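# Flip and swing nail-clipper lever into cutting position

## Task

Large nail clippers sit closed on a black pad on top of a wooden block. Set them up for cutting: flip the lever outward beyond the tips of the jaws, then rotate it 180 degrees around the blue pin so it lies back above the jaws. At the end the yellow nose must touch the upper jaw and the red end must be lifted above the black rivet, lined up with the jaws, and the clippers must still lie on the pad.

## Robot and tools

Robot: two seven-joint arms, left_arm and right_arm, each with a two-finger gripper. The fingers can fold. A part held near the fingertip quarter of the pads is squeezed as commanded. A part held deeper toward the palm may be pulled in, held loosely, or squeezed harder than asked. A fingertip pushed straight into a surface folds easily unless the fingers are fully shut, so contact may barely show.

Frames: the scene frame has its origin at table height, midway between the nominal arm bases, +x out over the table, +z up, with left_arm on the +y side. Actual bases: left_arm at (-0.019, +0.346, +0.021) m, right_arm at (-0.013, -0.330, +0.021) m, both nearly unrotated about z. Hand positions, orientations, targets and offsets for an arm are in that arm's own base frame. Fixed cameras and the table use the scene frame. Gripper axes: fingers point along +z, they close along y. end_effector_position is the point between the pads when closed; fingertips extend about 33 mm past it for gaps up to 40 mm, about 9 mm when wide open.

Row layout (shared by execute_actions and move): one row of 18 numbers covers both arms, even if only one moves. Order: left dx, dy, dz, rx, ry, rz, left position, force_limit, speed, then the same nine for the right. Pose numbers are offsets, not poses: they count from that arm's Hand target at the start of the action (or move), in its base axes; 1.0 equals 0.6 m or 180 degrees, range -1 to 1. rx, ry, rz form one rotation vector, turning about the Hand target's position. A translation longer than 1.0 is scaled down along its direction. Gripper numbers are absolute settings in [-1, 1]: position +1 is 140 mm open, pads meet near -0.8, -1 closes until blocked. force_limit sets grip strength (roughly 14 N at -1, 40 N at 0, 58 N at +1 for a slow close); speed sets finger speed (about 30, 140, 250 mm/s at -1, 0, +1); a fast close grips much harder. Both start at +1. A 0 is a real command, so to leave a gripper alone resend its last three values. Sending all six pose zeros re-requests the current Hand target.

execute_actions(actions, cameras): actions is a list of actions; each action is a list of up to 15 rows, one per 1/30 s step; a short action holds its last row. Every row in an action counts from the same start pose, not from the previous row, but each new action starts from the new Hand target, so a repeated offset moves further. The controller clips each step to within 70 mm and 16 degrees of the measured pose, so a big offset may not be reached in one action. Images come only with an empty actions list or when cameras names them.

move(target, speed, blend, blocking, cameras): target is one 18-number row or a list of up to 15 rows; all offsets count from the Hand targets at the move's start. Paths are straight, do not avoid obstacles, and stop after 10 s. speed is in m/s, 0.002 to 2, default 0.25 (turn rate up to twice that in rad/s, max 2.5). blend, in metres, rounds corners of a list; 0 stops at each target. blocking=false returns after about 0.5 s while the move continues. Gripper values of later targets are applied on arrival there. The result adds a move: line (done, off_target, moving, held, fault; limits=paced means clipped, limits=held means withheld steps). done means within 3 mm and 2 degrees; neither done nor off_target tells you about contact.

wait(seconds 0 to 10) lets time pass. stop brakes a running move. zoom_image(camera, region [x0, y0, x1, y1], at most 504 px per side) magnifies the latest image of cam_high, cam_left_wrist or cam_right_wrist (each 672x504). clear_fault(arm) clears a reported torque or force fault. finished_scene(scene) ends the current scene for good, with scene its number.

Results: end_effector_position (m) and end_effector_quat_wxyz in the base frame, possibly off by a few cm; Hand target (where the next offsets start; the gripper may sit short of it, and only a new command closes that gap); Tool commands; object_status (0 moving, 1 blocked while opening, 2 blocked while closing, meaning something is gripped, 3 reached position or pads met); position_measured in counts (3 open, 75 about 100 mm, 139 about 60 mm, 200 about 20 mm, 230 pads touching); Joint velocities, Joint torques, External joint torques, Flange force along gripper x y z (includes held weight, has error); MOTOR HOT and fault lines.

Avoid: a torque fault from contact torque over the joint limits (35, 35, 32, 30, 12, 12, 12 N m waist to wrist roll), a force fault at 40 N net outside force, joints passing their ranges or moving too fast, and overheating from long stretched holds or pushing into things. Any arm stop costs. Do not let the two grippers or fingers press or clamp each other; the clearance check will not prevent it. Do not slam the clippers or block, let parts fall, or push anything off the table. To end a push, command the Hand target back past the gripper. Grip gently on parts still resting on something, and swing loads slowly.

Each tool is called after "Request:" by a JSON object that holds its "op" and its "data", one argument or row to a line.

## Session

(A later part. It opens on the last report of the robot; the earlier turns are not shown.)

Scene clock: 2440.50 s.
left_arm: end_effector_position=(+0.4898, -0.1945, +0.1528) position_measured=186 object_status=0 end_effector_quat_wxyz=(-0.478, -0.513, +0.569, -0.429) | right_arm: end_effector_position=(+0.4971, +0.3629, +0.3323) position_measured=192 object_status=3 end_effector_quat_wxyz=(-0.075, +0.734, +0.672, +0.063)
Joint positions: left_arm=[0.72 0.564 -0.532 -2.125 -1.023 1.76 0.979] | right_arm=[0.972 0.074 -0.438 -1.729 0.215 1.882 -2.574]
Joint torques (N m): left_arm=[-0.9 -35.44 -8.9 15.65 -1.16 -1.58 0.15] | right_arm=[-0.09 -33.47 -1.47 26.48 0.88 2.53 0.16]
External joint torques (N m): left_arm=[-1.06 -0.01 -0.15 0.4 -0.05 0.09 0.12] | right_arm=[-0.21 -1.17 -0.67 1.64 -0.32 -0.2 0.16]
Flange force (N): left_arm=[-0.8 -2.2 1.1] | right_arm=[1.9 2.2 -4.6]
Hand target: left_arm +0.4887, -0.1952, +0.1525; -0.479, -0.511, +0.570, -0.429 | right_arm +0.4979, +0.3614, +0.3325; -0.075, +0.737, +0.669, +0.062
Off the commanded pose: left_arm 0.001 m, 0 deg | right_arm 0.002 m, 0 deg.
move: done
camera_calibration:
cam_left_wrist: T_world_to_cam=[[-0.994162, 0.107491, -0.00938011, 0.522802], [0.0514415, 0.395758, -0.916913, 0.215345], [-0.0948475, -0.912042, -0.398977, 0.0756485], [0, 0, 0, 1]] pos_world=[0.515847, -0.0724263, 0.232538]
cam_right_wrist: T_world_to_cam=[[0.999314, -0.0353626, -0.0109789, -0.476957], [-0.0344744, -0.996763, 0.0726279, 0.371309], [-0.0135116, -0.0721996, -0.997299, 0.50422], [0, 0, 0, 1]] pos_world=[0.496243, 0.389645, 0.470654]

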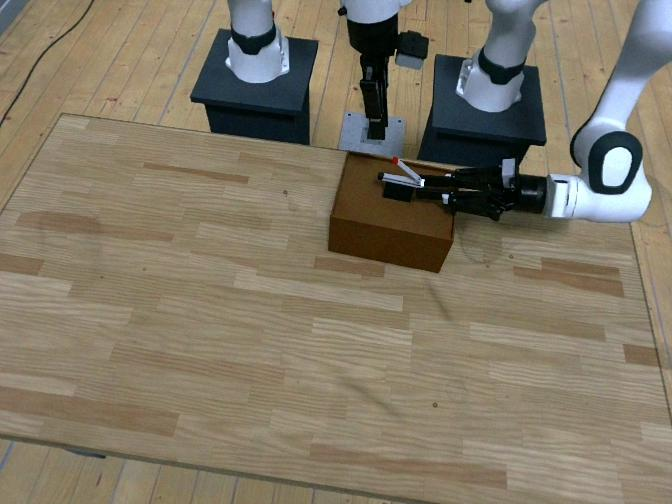

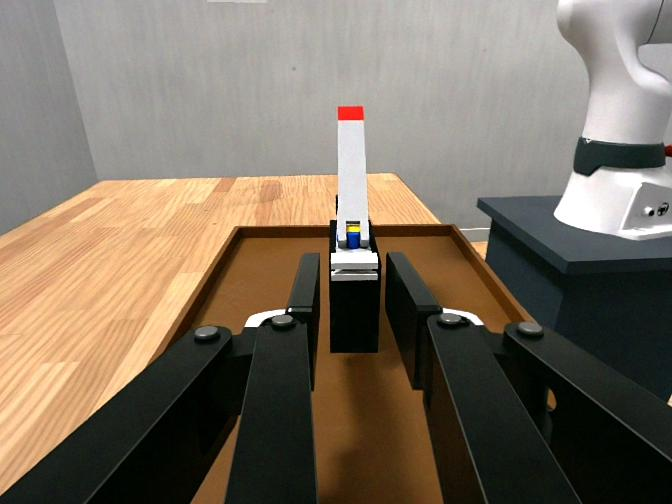

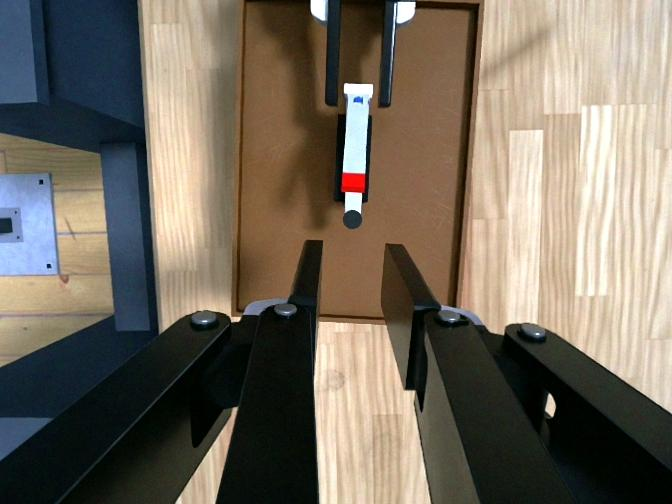

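Request:
{"op": "move", "data": {
  "target": [0.0124, 0.1142, 0.0203, 0, 0, 0, -0.45, -1, -1, 0, 0, 0, 0, 0, 0, -0.5, -1, -1],
  "speed": 0.08,
  "cameras": ["cam_left_wrist", "cam_right_wrist", "cam_high"]
}}

Request:
{"op": "zoom_image", "data": {
  "camera": "cam_left_wrist",
  "region": [300, 110, 400, 280]
}}

Request:
{"op": "zoom_image", "data": {
  "camera": "cam_right_wrist",
  "region": [300, 70, 420, 250]
}}

Request:
{"op": "zoom_image", "data": {
  "camera": "cam_high",
  "region": [370, 140, 440, 205]
}}

Scene clock: 2498.17 s.
left_arm: end_effector_position=(+0.4969, -0.1266, +0.1644) position_measured=186 object_status=3 end_effector_quat_wxyz=(-0.476, -0.511, +0.571, -0.431) | right_arm: end_effector_position=(+0.4971, +0.3629, +0.3323) position_measured=192 object_status=3 end_effector_quat_wxyz=(-0.075, +0.734, +0.672, +0.063)
Joint positions: left_arm=[0.788 0.579 -0.478 -2.036 -0.93 1.644 0.953] | right_arm=[0.972 0.074 -0.438 -1.729 0.215 1.882 -2.574]
Joint velocities: left_arm=[0.001 0 0.001 -0.001 0.001 -0.005 -0.005] | right_arm=[within noise]
Joint torques (N m): left_arm=[-0.91 -36.98 -8.46 16.86 -1.01 -1.73 -0.11] | right_arm=[-0.14 -33.48 -1.48 26.44 0.89 2.53 0.16]
External joint torques (N m): left_arm=[-0.92 0.45 -0.04 0.85 0.27 -0.11 -0.14] | right_arm=[-0.14 -1.04 -0.55 1.56 -0.31 -0.2 0.16]
Flange force (N): left_arm=[-2.2 -4.8 -1.3] | right_arm=[2.1 2.2 -4.3]
Hand target: left_arm +0.4961, -0.1267, +0.1647; -0.479, -0.511, +0.570, -0.429 | right_arm +0.4979, +0.3614, +0.3325; -0.075, +0.737, +0.669, +0.062
Off the commanded pose: left_arm 0.001 m, 0 deg | right_arm 0.002 m, 0 deg.
move: done
camera_calibration:
cam_left_wrist: T_world_to_cam=[[-0.994019, 0.107789, -0.0175445, 0.523885], [0.059084, 0.395695, -0.916479, 0.194806], [-0.091844, -0.912035, -0.399697, 0.14147], [0, 0, 0, 1]] pos_world=[0.522235, -0.00452743, 0.244272]
cam_right_wrist: T_world_to_cam=[[0.999314, -0.0353626, -0.0109789, -0.476957], [-0.0344744, -0.996763, 0.0726279, 0.371309], [-0.0135116, -0.0721996, -0.997299, 0.50422], [0, 0, 0, 1]] pos_world=[0.496243, 0.389645, 0.470654]

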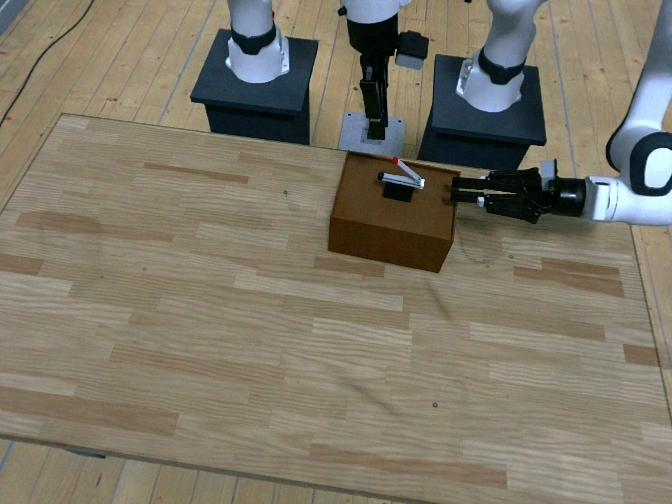

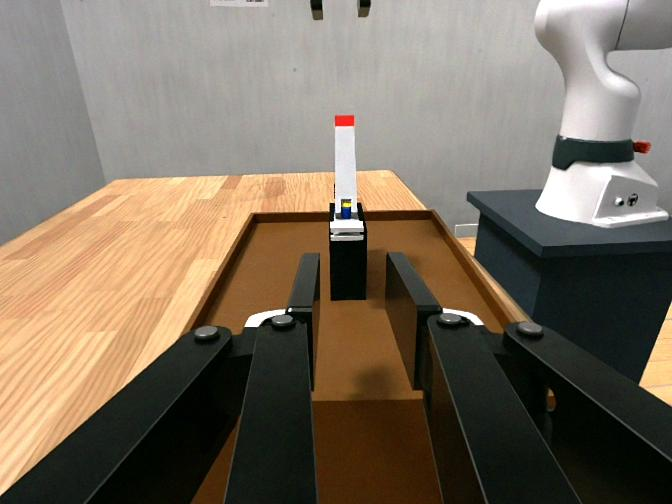

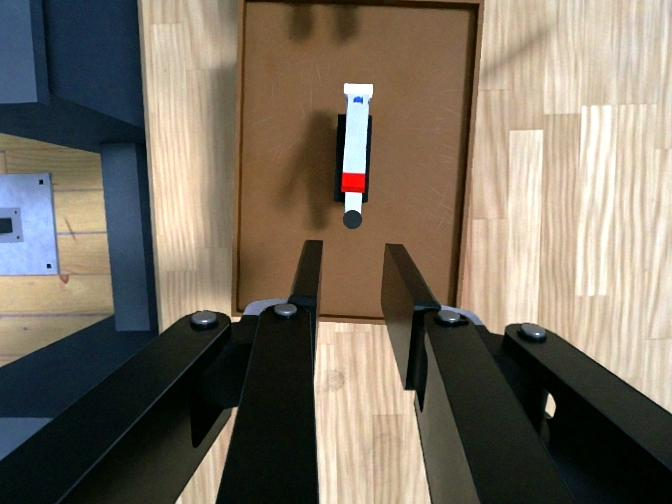

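Scaled by 2.965 from the camera's 672x504 image, which has a finer 960x720 frame.

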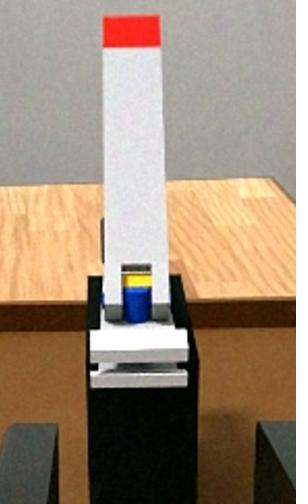

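Scaled by 2.800 from the camera's 672x504 image, which has a finer 960x720 frame.

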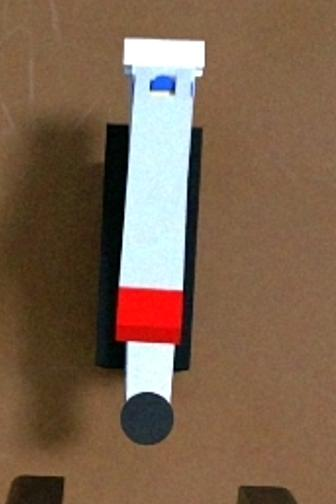

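Scaled by 7.200 from the camera's 672x504 image, which has a finer 960x720 frame.

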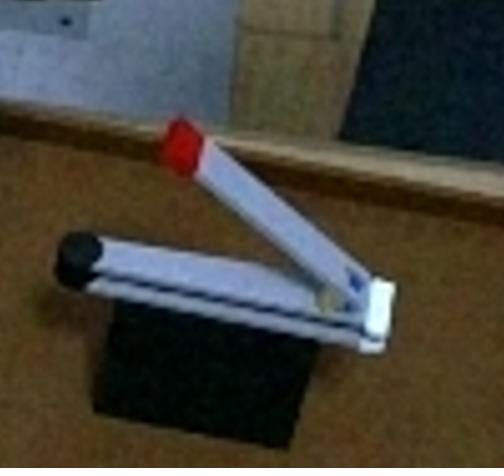

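Request:
{"op": "move", "data": {
  "target": [0, 0, 0, 0, 0, 0, -0.45, -1, -1, 0.0018, 0.0943, -0.0858, -0.0611, 0.0037, 0, -1, -1, -1],
  "speed": 0.08,
  "cameras": ["cam_left_wrist", "cam_right_wrist", "cam_high"]
}}

Request:
{"op": "zoom_image", "data": {
  "camera": "cam_left_wrist",
  "region": [280, 60, 420, 280]
}}

Request:
{"op": "zoom_image", "data": {
  "camera": "cam_right_wrist",
  "region": [300, 130, 400, 280]
}}

Request:
{"op": "zoom_image", "data": {
  "camera": "cam_high",
  "region": [360, 110, 450, 205]
}}

Scene clock: 2519.30 s.
left_arm: end_effector_position=(+0.4967, -0.1267, +0.1646) position_measured=186 object_status=3 end_effector_quat_wxyz=(-0.477, -0.511, +0.571, -0.431) | right_arm: end_effector_position=(+0.4987, +0.4188, +0.2812) position_measured=230 object_status=3 end_effector_quat_wxyz=(-0.009, +0.738, +0.674, -0.006)
Joint positions: left_arm=[0.788 0.579 -0.478 -2.036 -0.93 1.643 0.952] | right_arm=[1.043 0.333 -0.424 -1.493 0.155 1.782 -2.447]
Joint velocities: left_arm=[within noise] | right_arm=[-0.001 0 0 0.001 0 -0.002 0.006]
Joint torques (N m): left_arm=[-0.93 -37.04 -8.36 16.85 -1.06 -1.71 -0.1] | right_arm=[0.43 -41.68 -4.97 25.97 0.8 2.31 0.11]
External joint torques (N m): left_arm=[-1.02 0.38 -0.01 0.85 0.22 -0.09 -0.13] | right_arm=[0.46 -0.69 -1.09 1.44 -0.16 -0.25 0.11]
Flange force (N): left_arm=[-2.0 -4.8 -1.1] | right_arm=[3.2 2.8 -4.3]
Hand target: left_arm +0.4961, -0.1267, +0.1647; -0.479, -0.511, +0.570, -0.429 | right_arm +0.4990, +0.4180, +0.2810; -0.008, +0.741, +0.672, -0.007
Off the commanded pose: left_arm 0.001 m, 0 deg | right_arm 0.001 m, 0 deg.
move: done
camera_calibration:
cam_left_wrist: T_world_to_cam=[[-0.994024, 0.107968, -0.0160778, 0.523534], [0.057765, 0.39531, -0.916729, 0.19564], [-0.0926216, -0.91218, -0.399185, 0.141788], [0, 0, 0, 1]] pos_world=[0.522237, -0.00452761, 0.244366]
cam_right_wrist: T_world_to_cam=[[0.999203, -0.0369886, -0.0149856, -0.475288], [-0.0317973, -0.964773, 0.261157, 0.363045], [-0.0241175, -0.260472, -0.96518, 0.532363], [0, 0, 0, 1]] pos_world=[0.499293, 0.471341, 0.411892]

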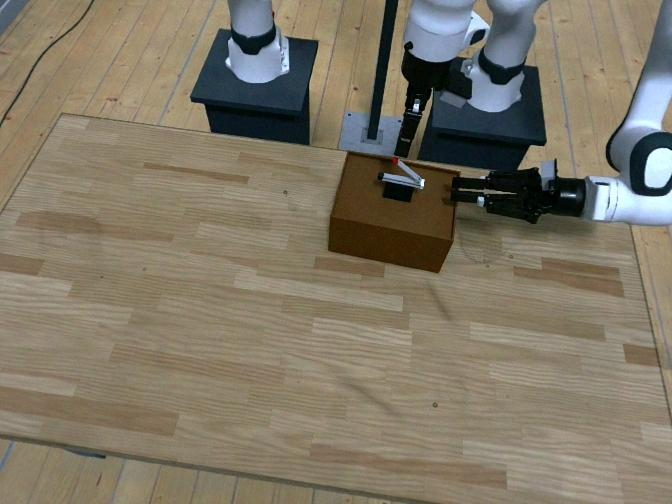

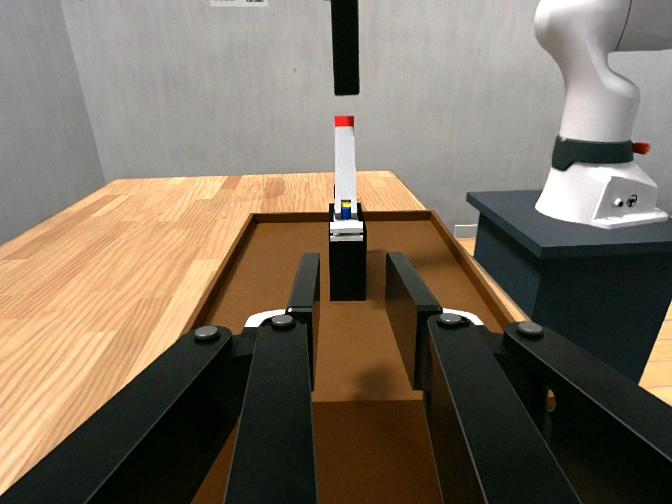

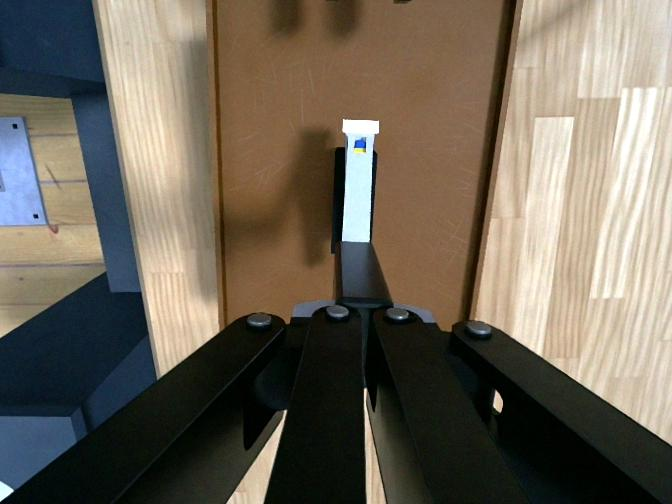

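Scaled by 2.291 from the camera's 672x504 image, which has a finer 960x720 frame.

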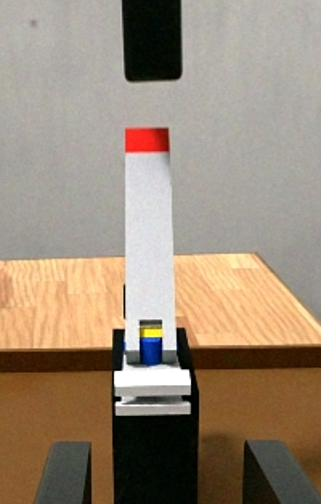

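Scaled by 3.360 from the camera's 672x504 image, which has a finer 960x720 frame.

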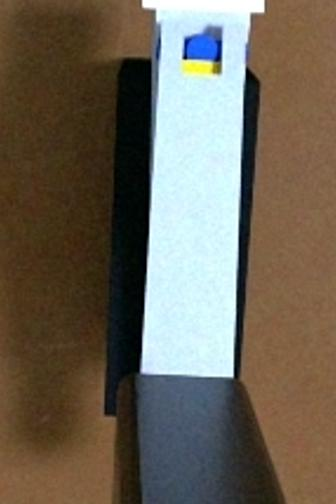

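Scaled by 5.305 from the camera's 672x504 image, which has a finer 960x720 frame.

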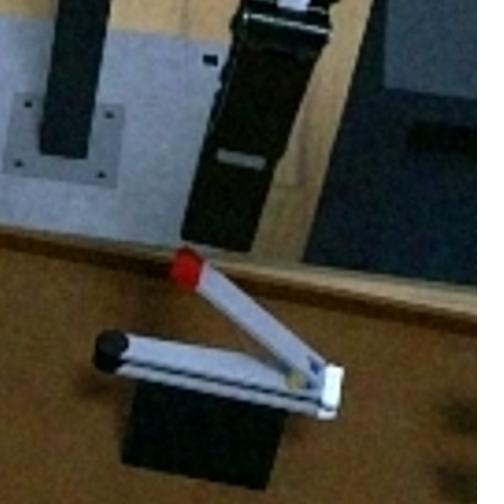

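Request:
{"op": "move", "data": {
  "target": [0, 0, 0, 0, 0, 0, -0.45, -1, -1, 0, 0, -0.025, 0, 0, 0, -1, -1, -1],
  "speed": 0.04,
  "cameras": ["cam_left_wrist", "cam_high"]
}}

Request:
{"op": "zoom_image", "data": {
  "camera": "cam_left_wrist",
  "region": [280, 80, 420, 260]
}}

Request:
{"op": "zoom_image", "data": {
  "camera": "cam_high",
  "region": [370, 130, 440, 200]
}}

Scene clock: 2530.23 s.
left_arm: end_effector_position=(+0.4967, -0.1267, +0.1646) position_measured=186 object_status=3 end_effector_quat_wxyz=(-0.477, -0.511, +0.571, -0.431) | right_arm: end_effector_position=(+0.4990, +0.4170, +0.2665) position_measured=230 object_status=3 end_effector_quat_wxyz=(-0.008, +0.740, +0.673, -0.008)
Joint positions: left_arm=[0.788 0.579 -0.478 -2.036 -0.93 1.643 0.952] | right_arm=[1.044 0.336 -0.424 -1.525 0.155 1.814 -2.445]
Joint velocities: left_arm=[within noise] | right_arm=[-0.001 0.002 0 0.001 0 0.004 0]
Joint torques (N m): left_arm=[-0.96 -37.02 -8.43 16.87 -1.06 -1.68 -0.12] | right_arm=[0.57 -42.15 -4.6 25.12 1 2.86 0.05]
External joint torques (N m): left_arm=[-1.06 0.43 -0.08 0.87 0.21 -0.05 -0.15] | right_arm=[0.35 -1.32 -0.87 0.67 0.06 0.32 0.05]
Flange force (N): left_arm=[-2.1 -5.0 -1.0] | right_arm=[-1.7 -1.9 -1.0]
Hand target: left_arm +0.4961, -0.1267, +0.1647; -0.479, -0.511, +0.570, -0.429 | right_arm +0.4990, +0.4180, +0.2660; -0.008, +0.741, +0.672, -0.007
Off the commanded pose: left_arm 0.001 m, 0 deg | right_arm 0.001 m, 0 deg.
move: done
camera_calibration:
cam_left_wrist: T_world_to_cam=[[-0.994024, 0.107968, -0.0160778, 0.523534], [0.057765, 0.39531, -0.916729, 0.19564], [-0.0926216, -0.91218, -0.399185, 0.141788], [0, 0, 0, 1]] pos_world=[0.522237, -0.00452761, 0.244366]
Images, in order (width x height): cam_high 672x504, cam_left_wrist 672x504.

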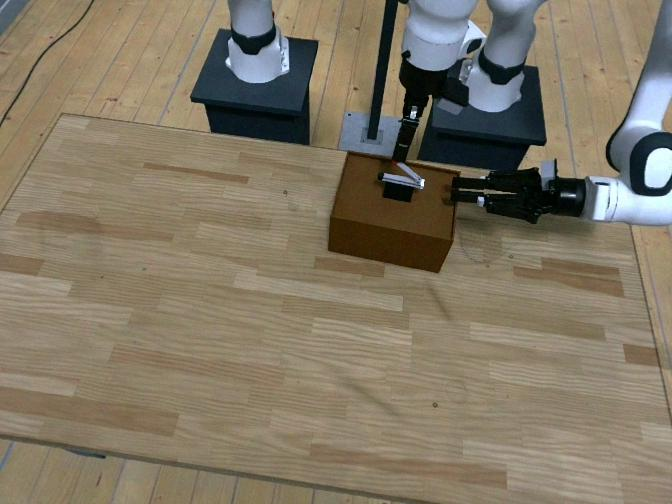

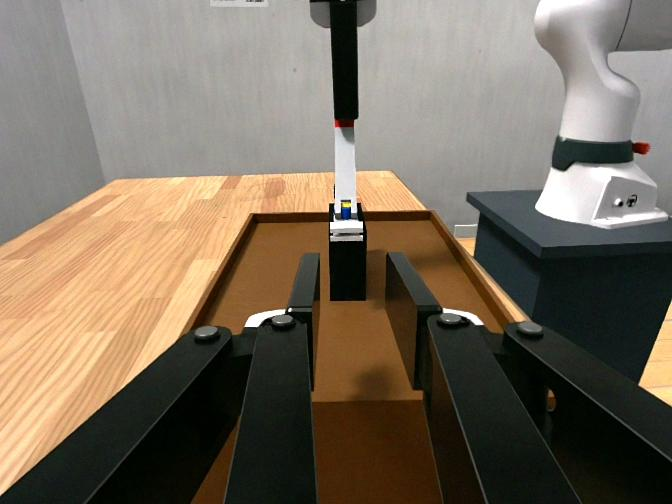

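Scaled by 2.800 from the camera's 672x504 image, which has a finer 960x720 frame.

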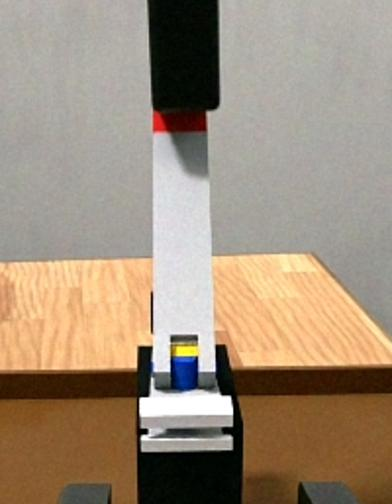

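Scaled by 7.200 from the camera's 672x504 image, which has a finer 960x720 frame.

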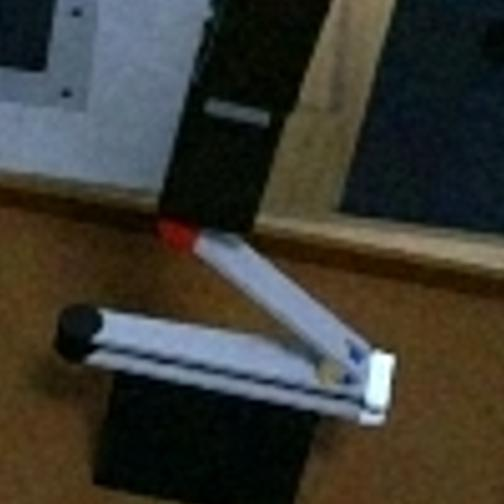

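Request:
{"op": "move", "data": {
  "target": [0, 0, 0, 0, 0, 0, -0.45, -1, -1, 0, 0, -0.005, 0, 0, 0, -1, -1, -1],
  "speed": 0.02,
  "cameras": ["cam_left_wrist", "cam_high"]
}}

Request:
{"op": "zoom_image", "data": {
  "camera": "cam_left_wrist",
  "region": [300, 110, 390, 250]
}}

Request:
{"op": "zoom_image", "data": {
  "camera": "cam_high",
  "region": [370, 130, 440, 200]
}}

Scene clock: 2541.43 s.
left_arm: end_effector_position=(+0.4967, -0.1267, +0.1646) position_measured=186 object_status=3 end_effector_quat_wxyz=(-0.477, -0.511, +0.571, -0.431) | right_arm: end_effector_position=(+0.4993, +0.4167, +0.2640) position_measured=230 object_status=3 end_effector_quat_wxyz=(-0.007, +0.740, +0.672, -0.007)
Joint positions: left_arm=[0.788 0.579 -0.478 -2.036 -0.93 1.643 0.952] | right_arm=[1.045 0.336 -0.424 -1.532 0.155 1.821 -2.445]
Joint velocities: left_arm=[within noise] | right_arm=[0 -0.001 0.001 0.001 0 0.005 0]
Joint torques (N m): left_arm=[-0.99 -37.02 -8.48 16.9 -1.06 -1.7 -0.09] | right_arm=[0.62 -41.74 -4.6 25.18 1.02 2.91 0.02]
External joint torques (N m): left_arm=[-1.05 0.49 -0.09 0.8 0.23 -0.08 -0.11] | right_arm=[0.56 -0.74 -0.73 0.65 0.08 0.36 0.02]
Flange force (N): left_arm=[-2.2 -4.9 -1.0] | right_arm=[-0.3 -0.8 -0.7]
Hand target: left_arm +0.4961, -0.1267, +0.1647; -0.479, -0.511, +0.570, -0.429 | right_arm +0.4990, +0.4180, +0.2630; -0.008, +0.741, +0.672, -0.007
Off the commanded pose: left_arm 0.001 m, 0 deg | right_arm 0.002 m, 0 deg.
move: done
camera_calibration:
cam_left_wrist: T_world_to_cam=[[-0.994024, 0.107968, -0.0160778, 0.523534], [0.057765, 0.39531, -0.916729, 0.19564], [-0.0926216, -0.91218, -0.399185, 0.141788], [0, 0, 0, 1]] pos_world=[0.522237, -0.00452761, 0.244366]
Images, in order (width x height): cam_high 672x504, cam_left_wrist 672x504.

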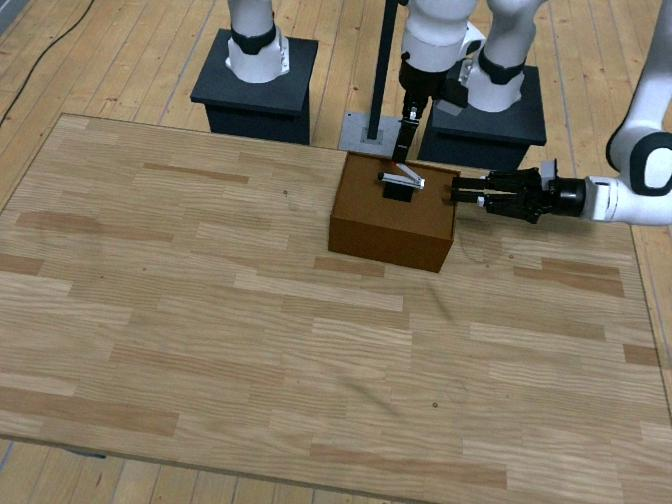

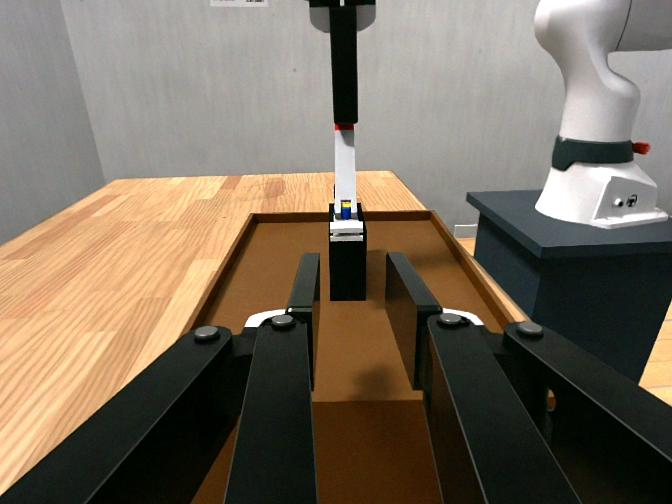

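Scaled by 3.600 from the camera's 672x504 image, which has a finer 960x720 frame.

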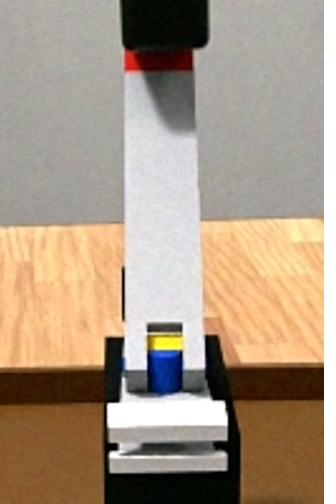

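Scaled by 7.200 from the camera's 672x504 image, which has a finer 960x720 frame.

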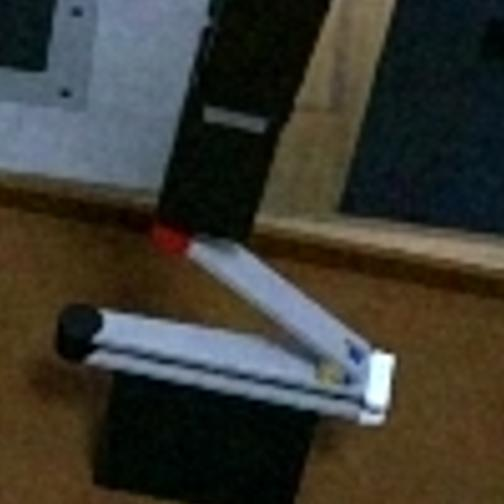

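Request:
{"op": "zoom_image", "data": {
  "camera": "cam_left_wrist",
  "region": [320, 190, 375, 250]
}}

Request:
{"op": "move", "data": {
  "target": [0, 0, 0, 0, 0, 0, -0.45, -1, -1, 0, -0.001, -0.0067, 0, 0, 0, -1, -1, -1],
  "speed": 0.02,
  "cameras": ["cam_left_wrist", "cam_high"]
}}

Request:
{"op": "zoom_image", "data": {
  "camera": "cam_left_wrist",
  "region": [320, 190, 375, 250]
}}

Request:
{"op": "zoom_image", "data": {
  "camera": "cam_left_wrist",
  "region": [300, 110, 390, 250]
}}

Request:
{"op": "zoom_image", "data": {
  "camera": "cam_high",
  "region": [370, 130, 440, 200]
}}

Scaled by 8.400 from the camera's 672x504 image, which has a finer 960x720 frame.

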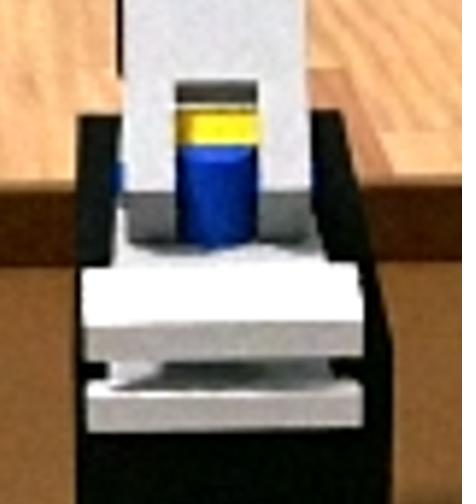

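Scene clock: 2554.50 s.
left_arm: end_effector_position=(+0.4967, -0.1267, +0.1646) position_measured=186 object_status=3 end_effector_quat_wxyz=(-0.477, -0.511, +0.571, -0.431) | right_arm: end_effector_position=(+0.4995, +0.4161, +0.2600) position_measured=230 object_status=3 end_effector_quat_wxyz=(-0.007, +0.741, +0.672, -0.007)
Joint positions: left_arm=[0.788 0.579 -0.478 -2.036 -0.93 1.643 0.952] | right_arm=[1.045 0.336 -0.424 -1.542 0.155 1.832 -2.445]
Joint velocities: left_arm=[within noise] | right_arm=[0.001 -0.002 0 -0.002 0.001 0.005 0]
Joint torques (N m): left_arm=[-0.91 -37.02 -8.38 16.88 -1.07 -1.7 -0.13] | right_arm=[0.46 -41.77 -4.66 25.34 1.07 2.81 -0.05]
External joint torques (N m): left_arm=[-0.97 0.55 0.04 0.74 0.23 -0.08 -0.15] | right_arm=[0.34 -0.89 -0.82 0.88 0.13 0.27 -0.04]
Flange force (N): left_arm=[-2.3 -4.8 -1.1] | right_arm=[0.2 0.3 -1.5]
Hand target: left_arm +0.4961, -0.1267, +0.1647; -0.479, -0.511, +0.570, -0.429 | right_arm +0.4990, +0.4174, +0.2590; -0.008, +0.741, +0.672, -0.007
Off the commanded pose: left_arm 0.001 m, 0 deg | right_arm 0.002 m, 0 deg.
move: done
camera_calibration:
cam_left_wrist: T_world_to_cam=[[-0.994024, 0.107968, -0.0160778, 0.523534], [0.057765, 0.39531, -0.916729, 0.19564], [-0.0926216, -0.91218, -0.399185, 0.141788], [0, 0, 0, 1]] pos_world=[0.522237, -0.00452761, 0.244366]
Images, in order (width x height): cam_high 672x504, cam_left_wrist 672x504.

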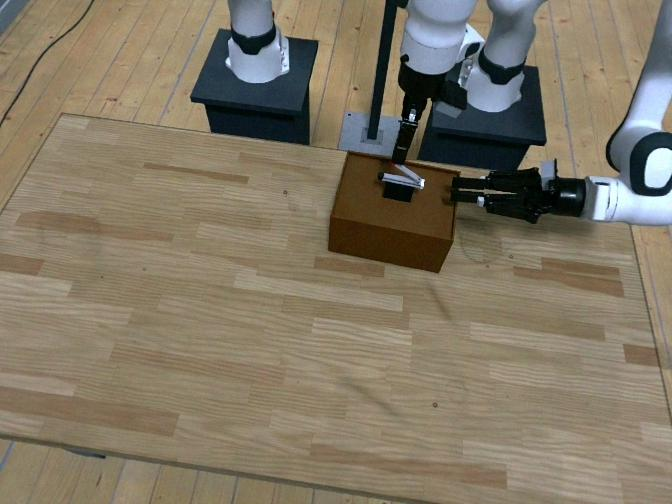

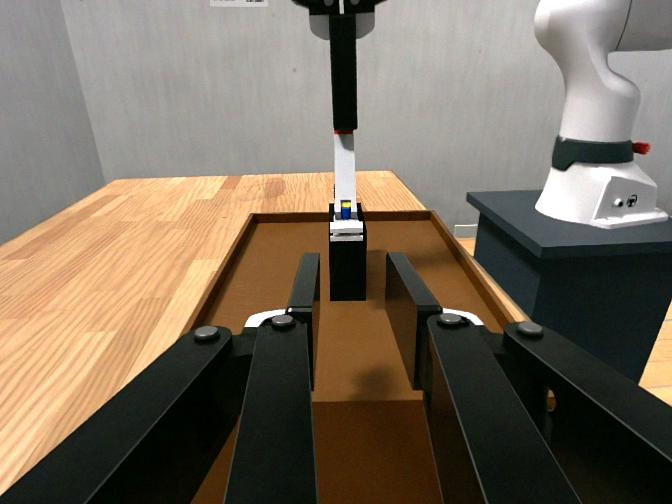

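Scaled by 8.400 from the camera's 672x504 image, which has a finer 960x720 frame.

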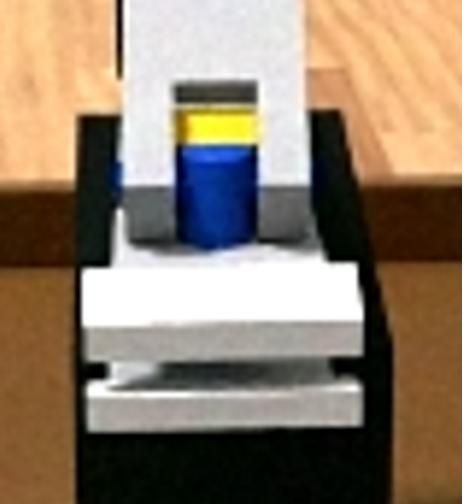

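Scaled by 3.600 from the camera's 672x504 image, which has a finer 960x720 frame.

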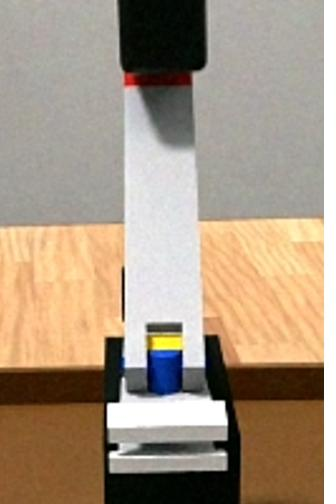

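Scaled by 7.200 from the camera's 672x504 image, which has a finer 960x720 frame.

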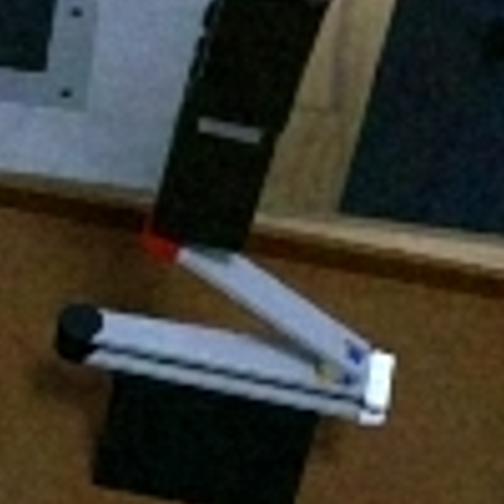

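Request:
{"op": "move", "data": {
  "target": [0, 0, 0, 0, 0, 0, -0.45, -1, -1, 0, -0.003, -0.0083, 0, 0, 0, -1, -1, -1],
  "speed": 0.02,
  "cameras": ["cam_left_wrist", "cam_high"]
}}

Request:
{"op": "zoom_image", "data": {
  "camera": "cam_left_wrist",
  "region": [320, 190, 375, 250]
}}

Request:
{"op": "zoom_image", "data": {
  "camera": "cam_high",
  "region": [402, 168, 432, 192]
}}

Scene clock: 2566.47 s.
left_arm: end_effector_position=(+0.4967, -0.1267, +0.1646) position_measured=186 object_status=3 end_effector_quat_wxyz=(-0.477, -0.511, +0.571, -0.431) | right_arm: end_effector_position=(+0.4992, +0.4145, +0.2535) position_measured=230 object_status=3 end_effector_quat_wxyz=(-0.007, +0.741, +0.671, -0.008)
Joint positions: left_arm=[0.788 0.579 -0.478 -2.036 -0.93 1.643 0.952] | right_arm=[1.045 0.336 -0.424 -1.559 0.155 1.846 -2.445]
Joint velocities: left_arm=[within noise] | right_arm=[0 -0.001 0 -0.001 -0.001 0.004 0.001]
Joint torques (N m): left_arm=[-0.98 -37 -8.37 16.9 -1.04 -1.71 -0.11] | right_arm=[0.42 -42.23 -4.65 24.59 0.98 2.87 -0.08]
External joint torques (N m): left_arm=[-1.2 0.53 -0.1 0.75 0.24 -0.11 -0.14] | right_arm=[0.43 -1.39 -0.7 0.15 0.06 0.33 -0.08]
Flange force (N): left_arm=[-2.3 -5.0 -0.9] | right_arm=[-3.7 -3.8 0.1]
Hand target: left_arm +0.4961, -0.1267, +0.1647; -0.479, -0.511, +0.570, -0.429 | right_arm +0.4990, +0.4156, +0.2540; -0.008, +0.741, +0.672, -0.007
Off the commanded pose: left_arm 0.001 m, 0 deg | right_arm 0.001 m, 0 deg.
move: done
camera_calibration:
cam_left_wrist: T_world_to_cam=[[-0.994024, 0.107968, -0.0160778, 0.523534], [0.057765, 0.39531, -0.916729, 0.19564], [-0.0926216, -0.91218, -0.399185, 0.141788], [0, 0, 0, 1]] pos_world=[0.522237, -0.00452761, 0.244366]
Images, in order (width x height): cam_high 672x504, cam_left_wrist 672x504.

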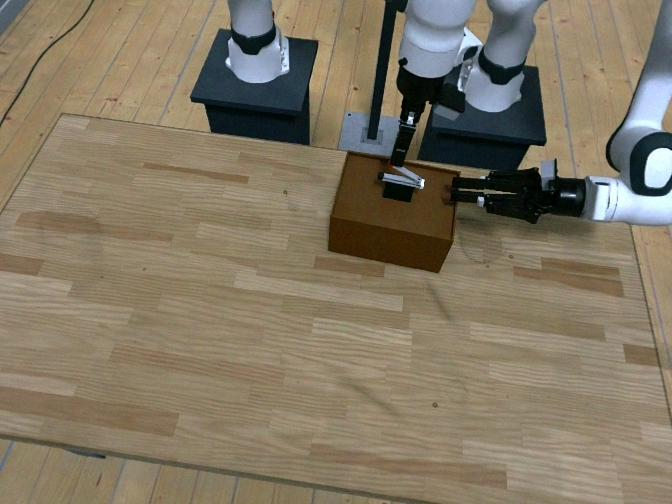

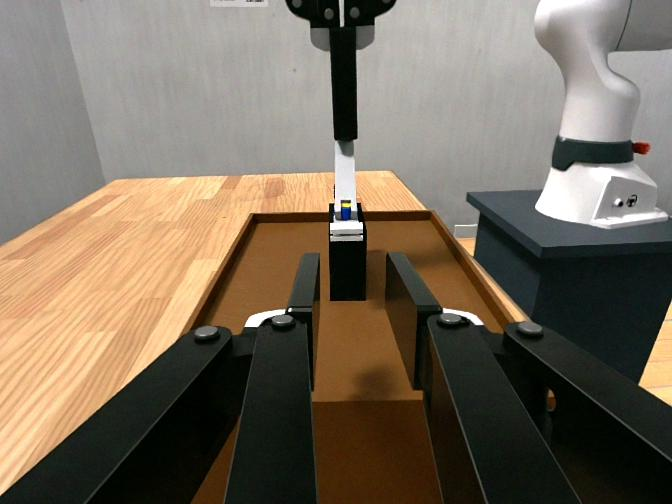

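Scaled by 8.400 from the camera's 672x504 image, which has a finer 960x720 frame.

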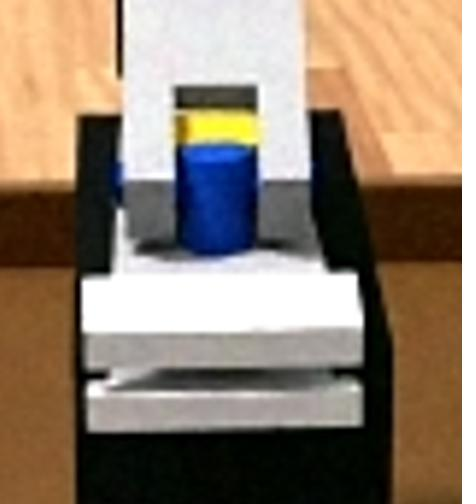

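Scaled by 16.800 from the camera's 672x504 image, which has a finer 960x720 frame.

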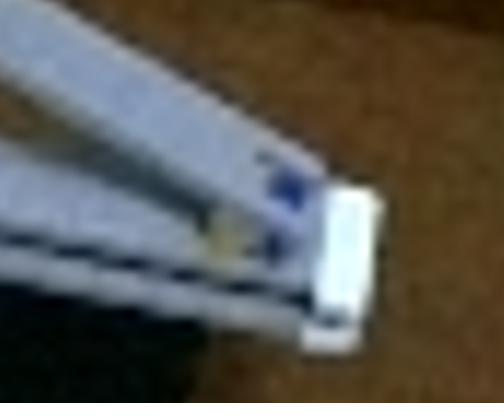

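Request:
{"op": "move", "data": {
  "target": [
    [0, 0, 0, 0, 0, 0, -0.45, -1, -1, 0, 0.003, 0.0117, 0, 0, 0, -1, -1, -1],
    [0, 0, 0, 0, 0, 0, -0.45, -1, -1, 0, 0.003, 0.1, 0, 0, 0, -1, -1, -1]
  ],
  "speed": [0.005, 0.06],
  "cameras": ["cam_left_wrist", "cam_high", "cam_right_wrist"]
}}

Request:
{"op": "zoom_image", "data": {
  "camera": "cam_left_wrist",
  "region": [320, 190, 375, 250]
}}

Request:
{"op": "zoom_image", "data": {
  "camera": "cam_high",
  "region": [370, 140, 440, 205]
}}

Request:
{"op": "zoom_image", "data": {
  "camera": "cam_high",
  "region": [402, 168, 432, 192]
}}

Scene clock: 2583.87 s.
left_arm: end_effector_position=(+0.4967, -0.1267, +0.1646) position_measured=186 object_status=3 end_effector_quat_wxyz=(-0.477, -0.511, +0.571, -0.431) | right_arm: end_effector_position=(+0.4983, +0.4190, +0.3143) position_measured=230 object_status=3 end_effector_quat_wxyz=(-0.008, +0.738, +0.675, -0.006)
Joint positions: left_arm=[0.788 0.579 -0.478 -2.036 -0.93 1.643 0.952] | right_arm=[1.04 0.335 -0.43 -1.407 0.154 1.698 -2.443]
Joint velocities: left_arm=[within noise] | right_arm=[0 0.001 0 0 0 -0.004 0]
Joint torques (N m): left_arm=[-1.03 -37.03 -8.34 16.85 -1.05 -1.69 -0.09] | right_arm=[-0.19 -41.6 -4.93 25.82 0.93 2.35 0.17]
External joint torques (N m): left_arm=[-1.18 0.49 -0.03 0.74 0.23 -0.08 -0.12] | right_arm=[-0.07 -0.75 -1.03 1.54 -0.03 -0.21 0.17]
Flange force (N): left_arm=[-2.3 -4.8 -0.8] | right_arm=[3.8 4.1 -5.0]
Hand target: left_arm +0.4961, -0.1267, +0.1647; -0.479, -0.511, +0.570, -0.429 | right_arm +0.4990, +0.4174, +0.3140; -0.008, +0.741, +0.672, -0.007
Off the commanded pose: left_arm 0.001 m, 0 deg | right_arm 0.002 m, 0 deg.
move: done
camera_calibration:
cam_left_wrist: T_world_to_cam=[[-0.994024, 0.107968, -0.0160778, 0.523534], [0.057765, 0.39531, -0.916729, 0.19564], [-0.0926216, -0.91218, -0.399185, 0.141788], [0, 0, 0, 1]] pos_world=[0.522237, -0.00452761, 0.244366]
cam_right_wrist: T_world_to_cam=[[0.999219, -0.0368743, -0.0141807, -0.474609], [-0.0318927, -0.964725, 0.26132, 0.354526], [-0.0233165, -0.260664, -0.965148, 0.564027], [0, 0, 0, 1]] pos_world=[0.498696, 0.47154, 0.444995]

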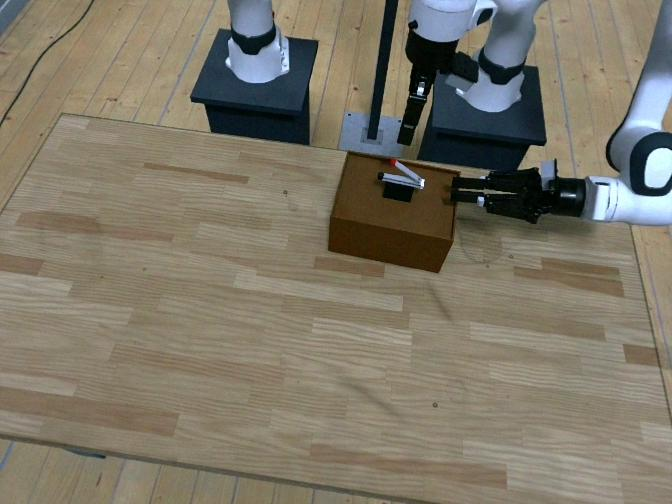

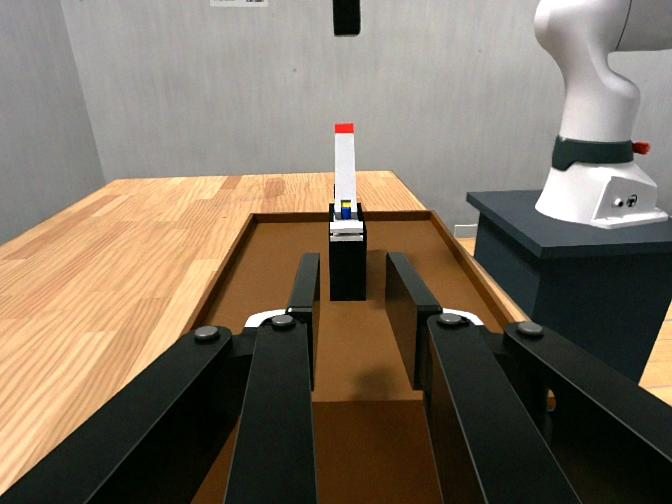

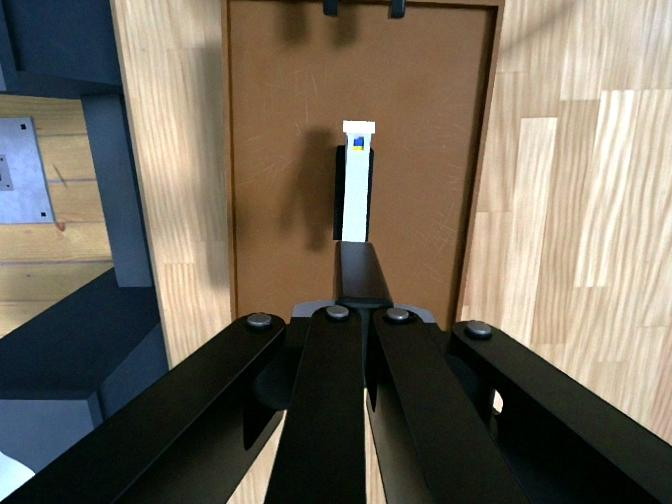

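Scaled by 8.400 from the camera's 672x504 image, which has a finer 960x720 frame.

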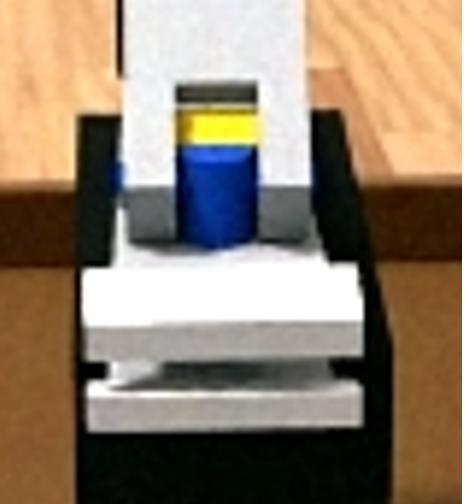

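Scaled by 7.200 from the camera's 672x504 image, which has a finer 960x720 frame.

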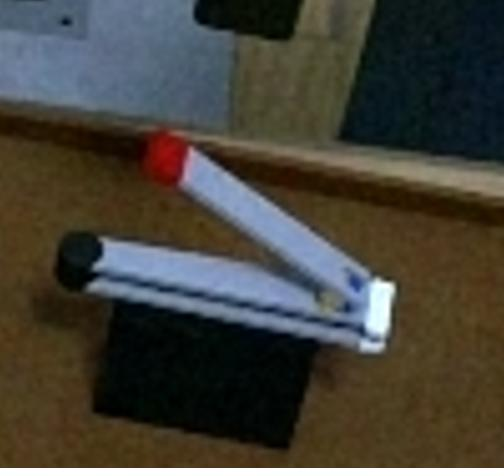

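Scaled by 16.800 from the camera's 672x504 image, which has a finer 960x720 frame.

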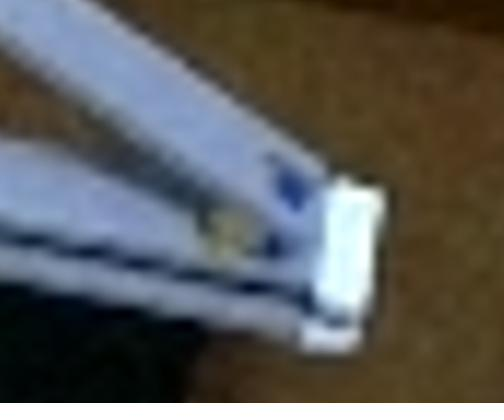

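Request:
{"op": "move", "data": {
  "target": [0.01, 0.15, 0.1, 0, 0, 0, -0.45, -1, -1, -0.05, -0.2, 0.12, 0, 0, 0, -1, -1, -1],
  "speed": 0.2,
  "cameras": ["cam_left_wrist", "cam_high"]
}}

Request:
{"op": "zoom_image", "data": {
  "camera": "cam_high",
  "region": [370, 140, 440, 205]
}}

Scene clock: 2601.87 s.
left_arm: end_effector_position=(+0.5028, -0.0365, +0.2242) position_measured=186 object_status=3 end_effector_quat_wxyz=(-0.477, -0.511, +0.571, -0.432) | right_arm: end_effector_position=(+0.4700, +0.2973, +0.3861) position_measured=230 object_status=3 end_effector_quat_wxyz=(-0.008, +0.744, +0.668, -0.006)
Joint positions: left_arm=[0.89 0.551 -0.438 -1.883 -0.852 1.436 0.86] | right_arm=[1.032 0.006 -0.478 -1.631 0.017 1.622 -2.481]
Joint velocities: left_arm=[0 0 0.001 -0.001 0.001 0 -0.006] | right_arm=[within noise]
Joint torques (N m): left_arm=[-1.43 -39.66 -7.75 18.95 -1.44 -1.5 -0.05] | right_arm=[0.62 -29.76 -0.2 24.95 0.65 2.32 -0.27]
External joint torques (N m): left_arm=[-1.3 -0.02 0.01 0.71 0.23 -0.01 -0.07] | right_arm=[0.53 -0.94 -0.2 0.77 -0.34 -0.23 -0.26]
Flange force (N): left_arm=[-0.9 -3.7 -1.1] | right_arm=[-0.6 -0.5 -2.4]
Hand target: left_arm +0.5021, -0.0367, +0.2247; -0.479, -0.511, +0.570, -0.429 | right_arm +0.4690, +0.2974, +0.3860; -0.008, +0.741, +0.672, -0.007
Off the commanded pose: left_arm 0.001 m, 0 deg | right_arm 0.001 m, 1 deg.
move: done
camera_calibration:
cam_left_wrist: T_world_to_cam=[[-0.994092, 0.107142, -0.0173804, 0.521094], [0.058495, 0.393933, -0.917276, 0.213918], [-0.0914321, -0.912873, -0.397873, 0.247546], [0, 0, 0, 1]] pos_world=[0.528136, 0.085878, 0.303771]
Images, in order (width x height): cam_high 672x504, cam_left_wrist 672x504.

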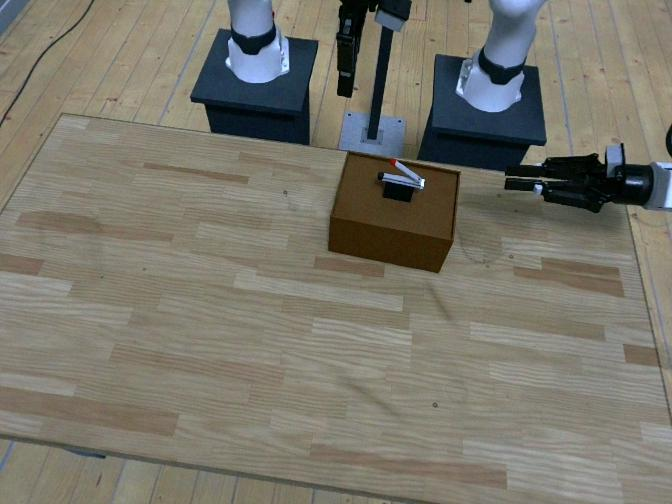

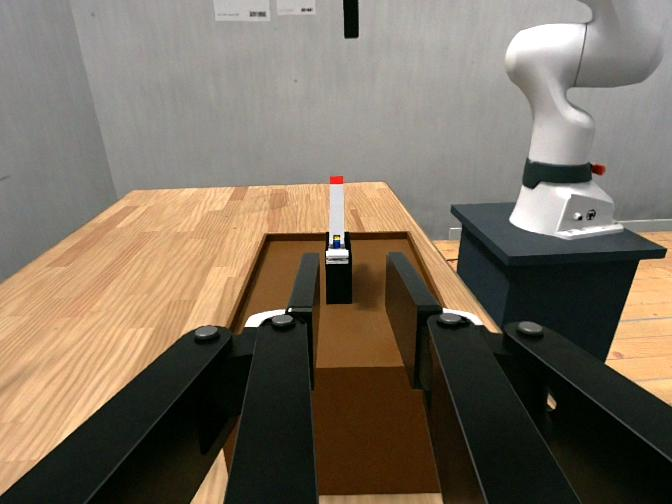

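Scaled by 7.200 from the camera's 672x504 image, which has a finer 960x720 frame.

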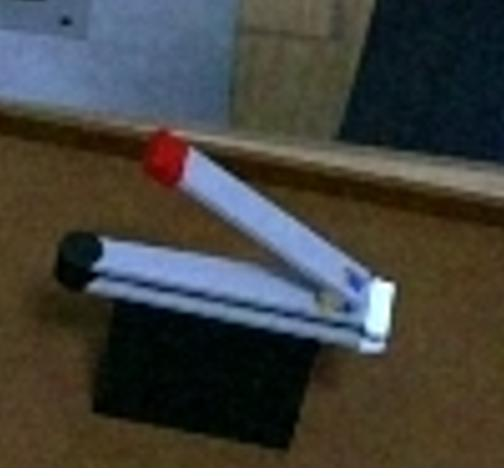

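Request:
{"op": "finished_scene", "data": {
  "scene": 1
}}

The scene is finished: the task was done.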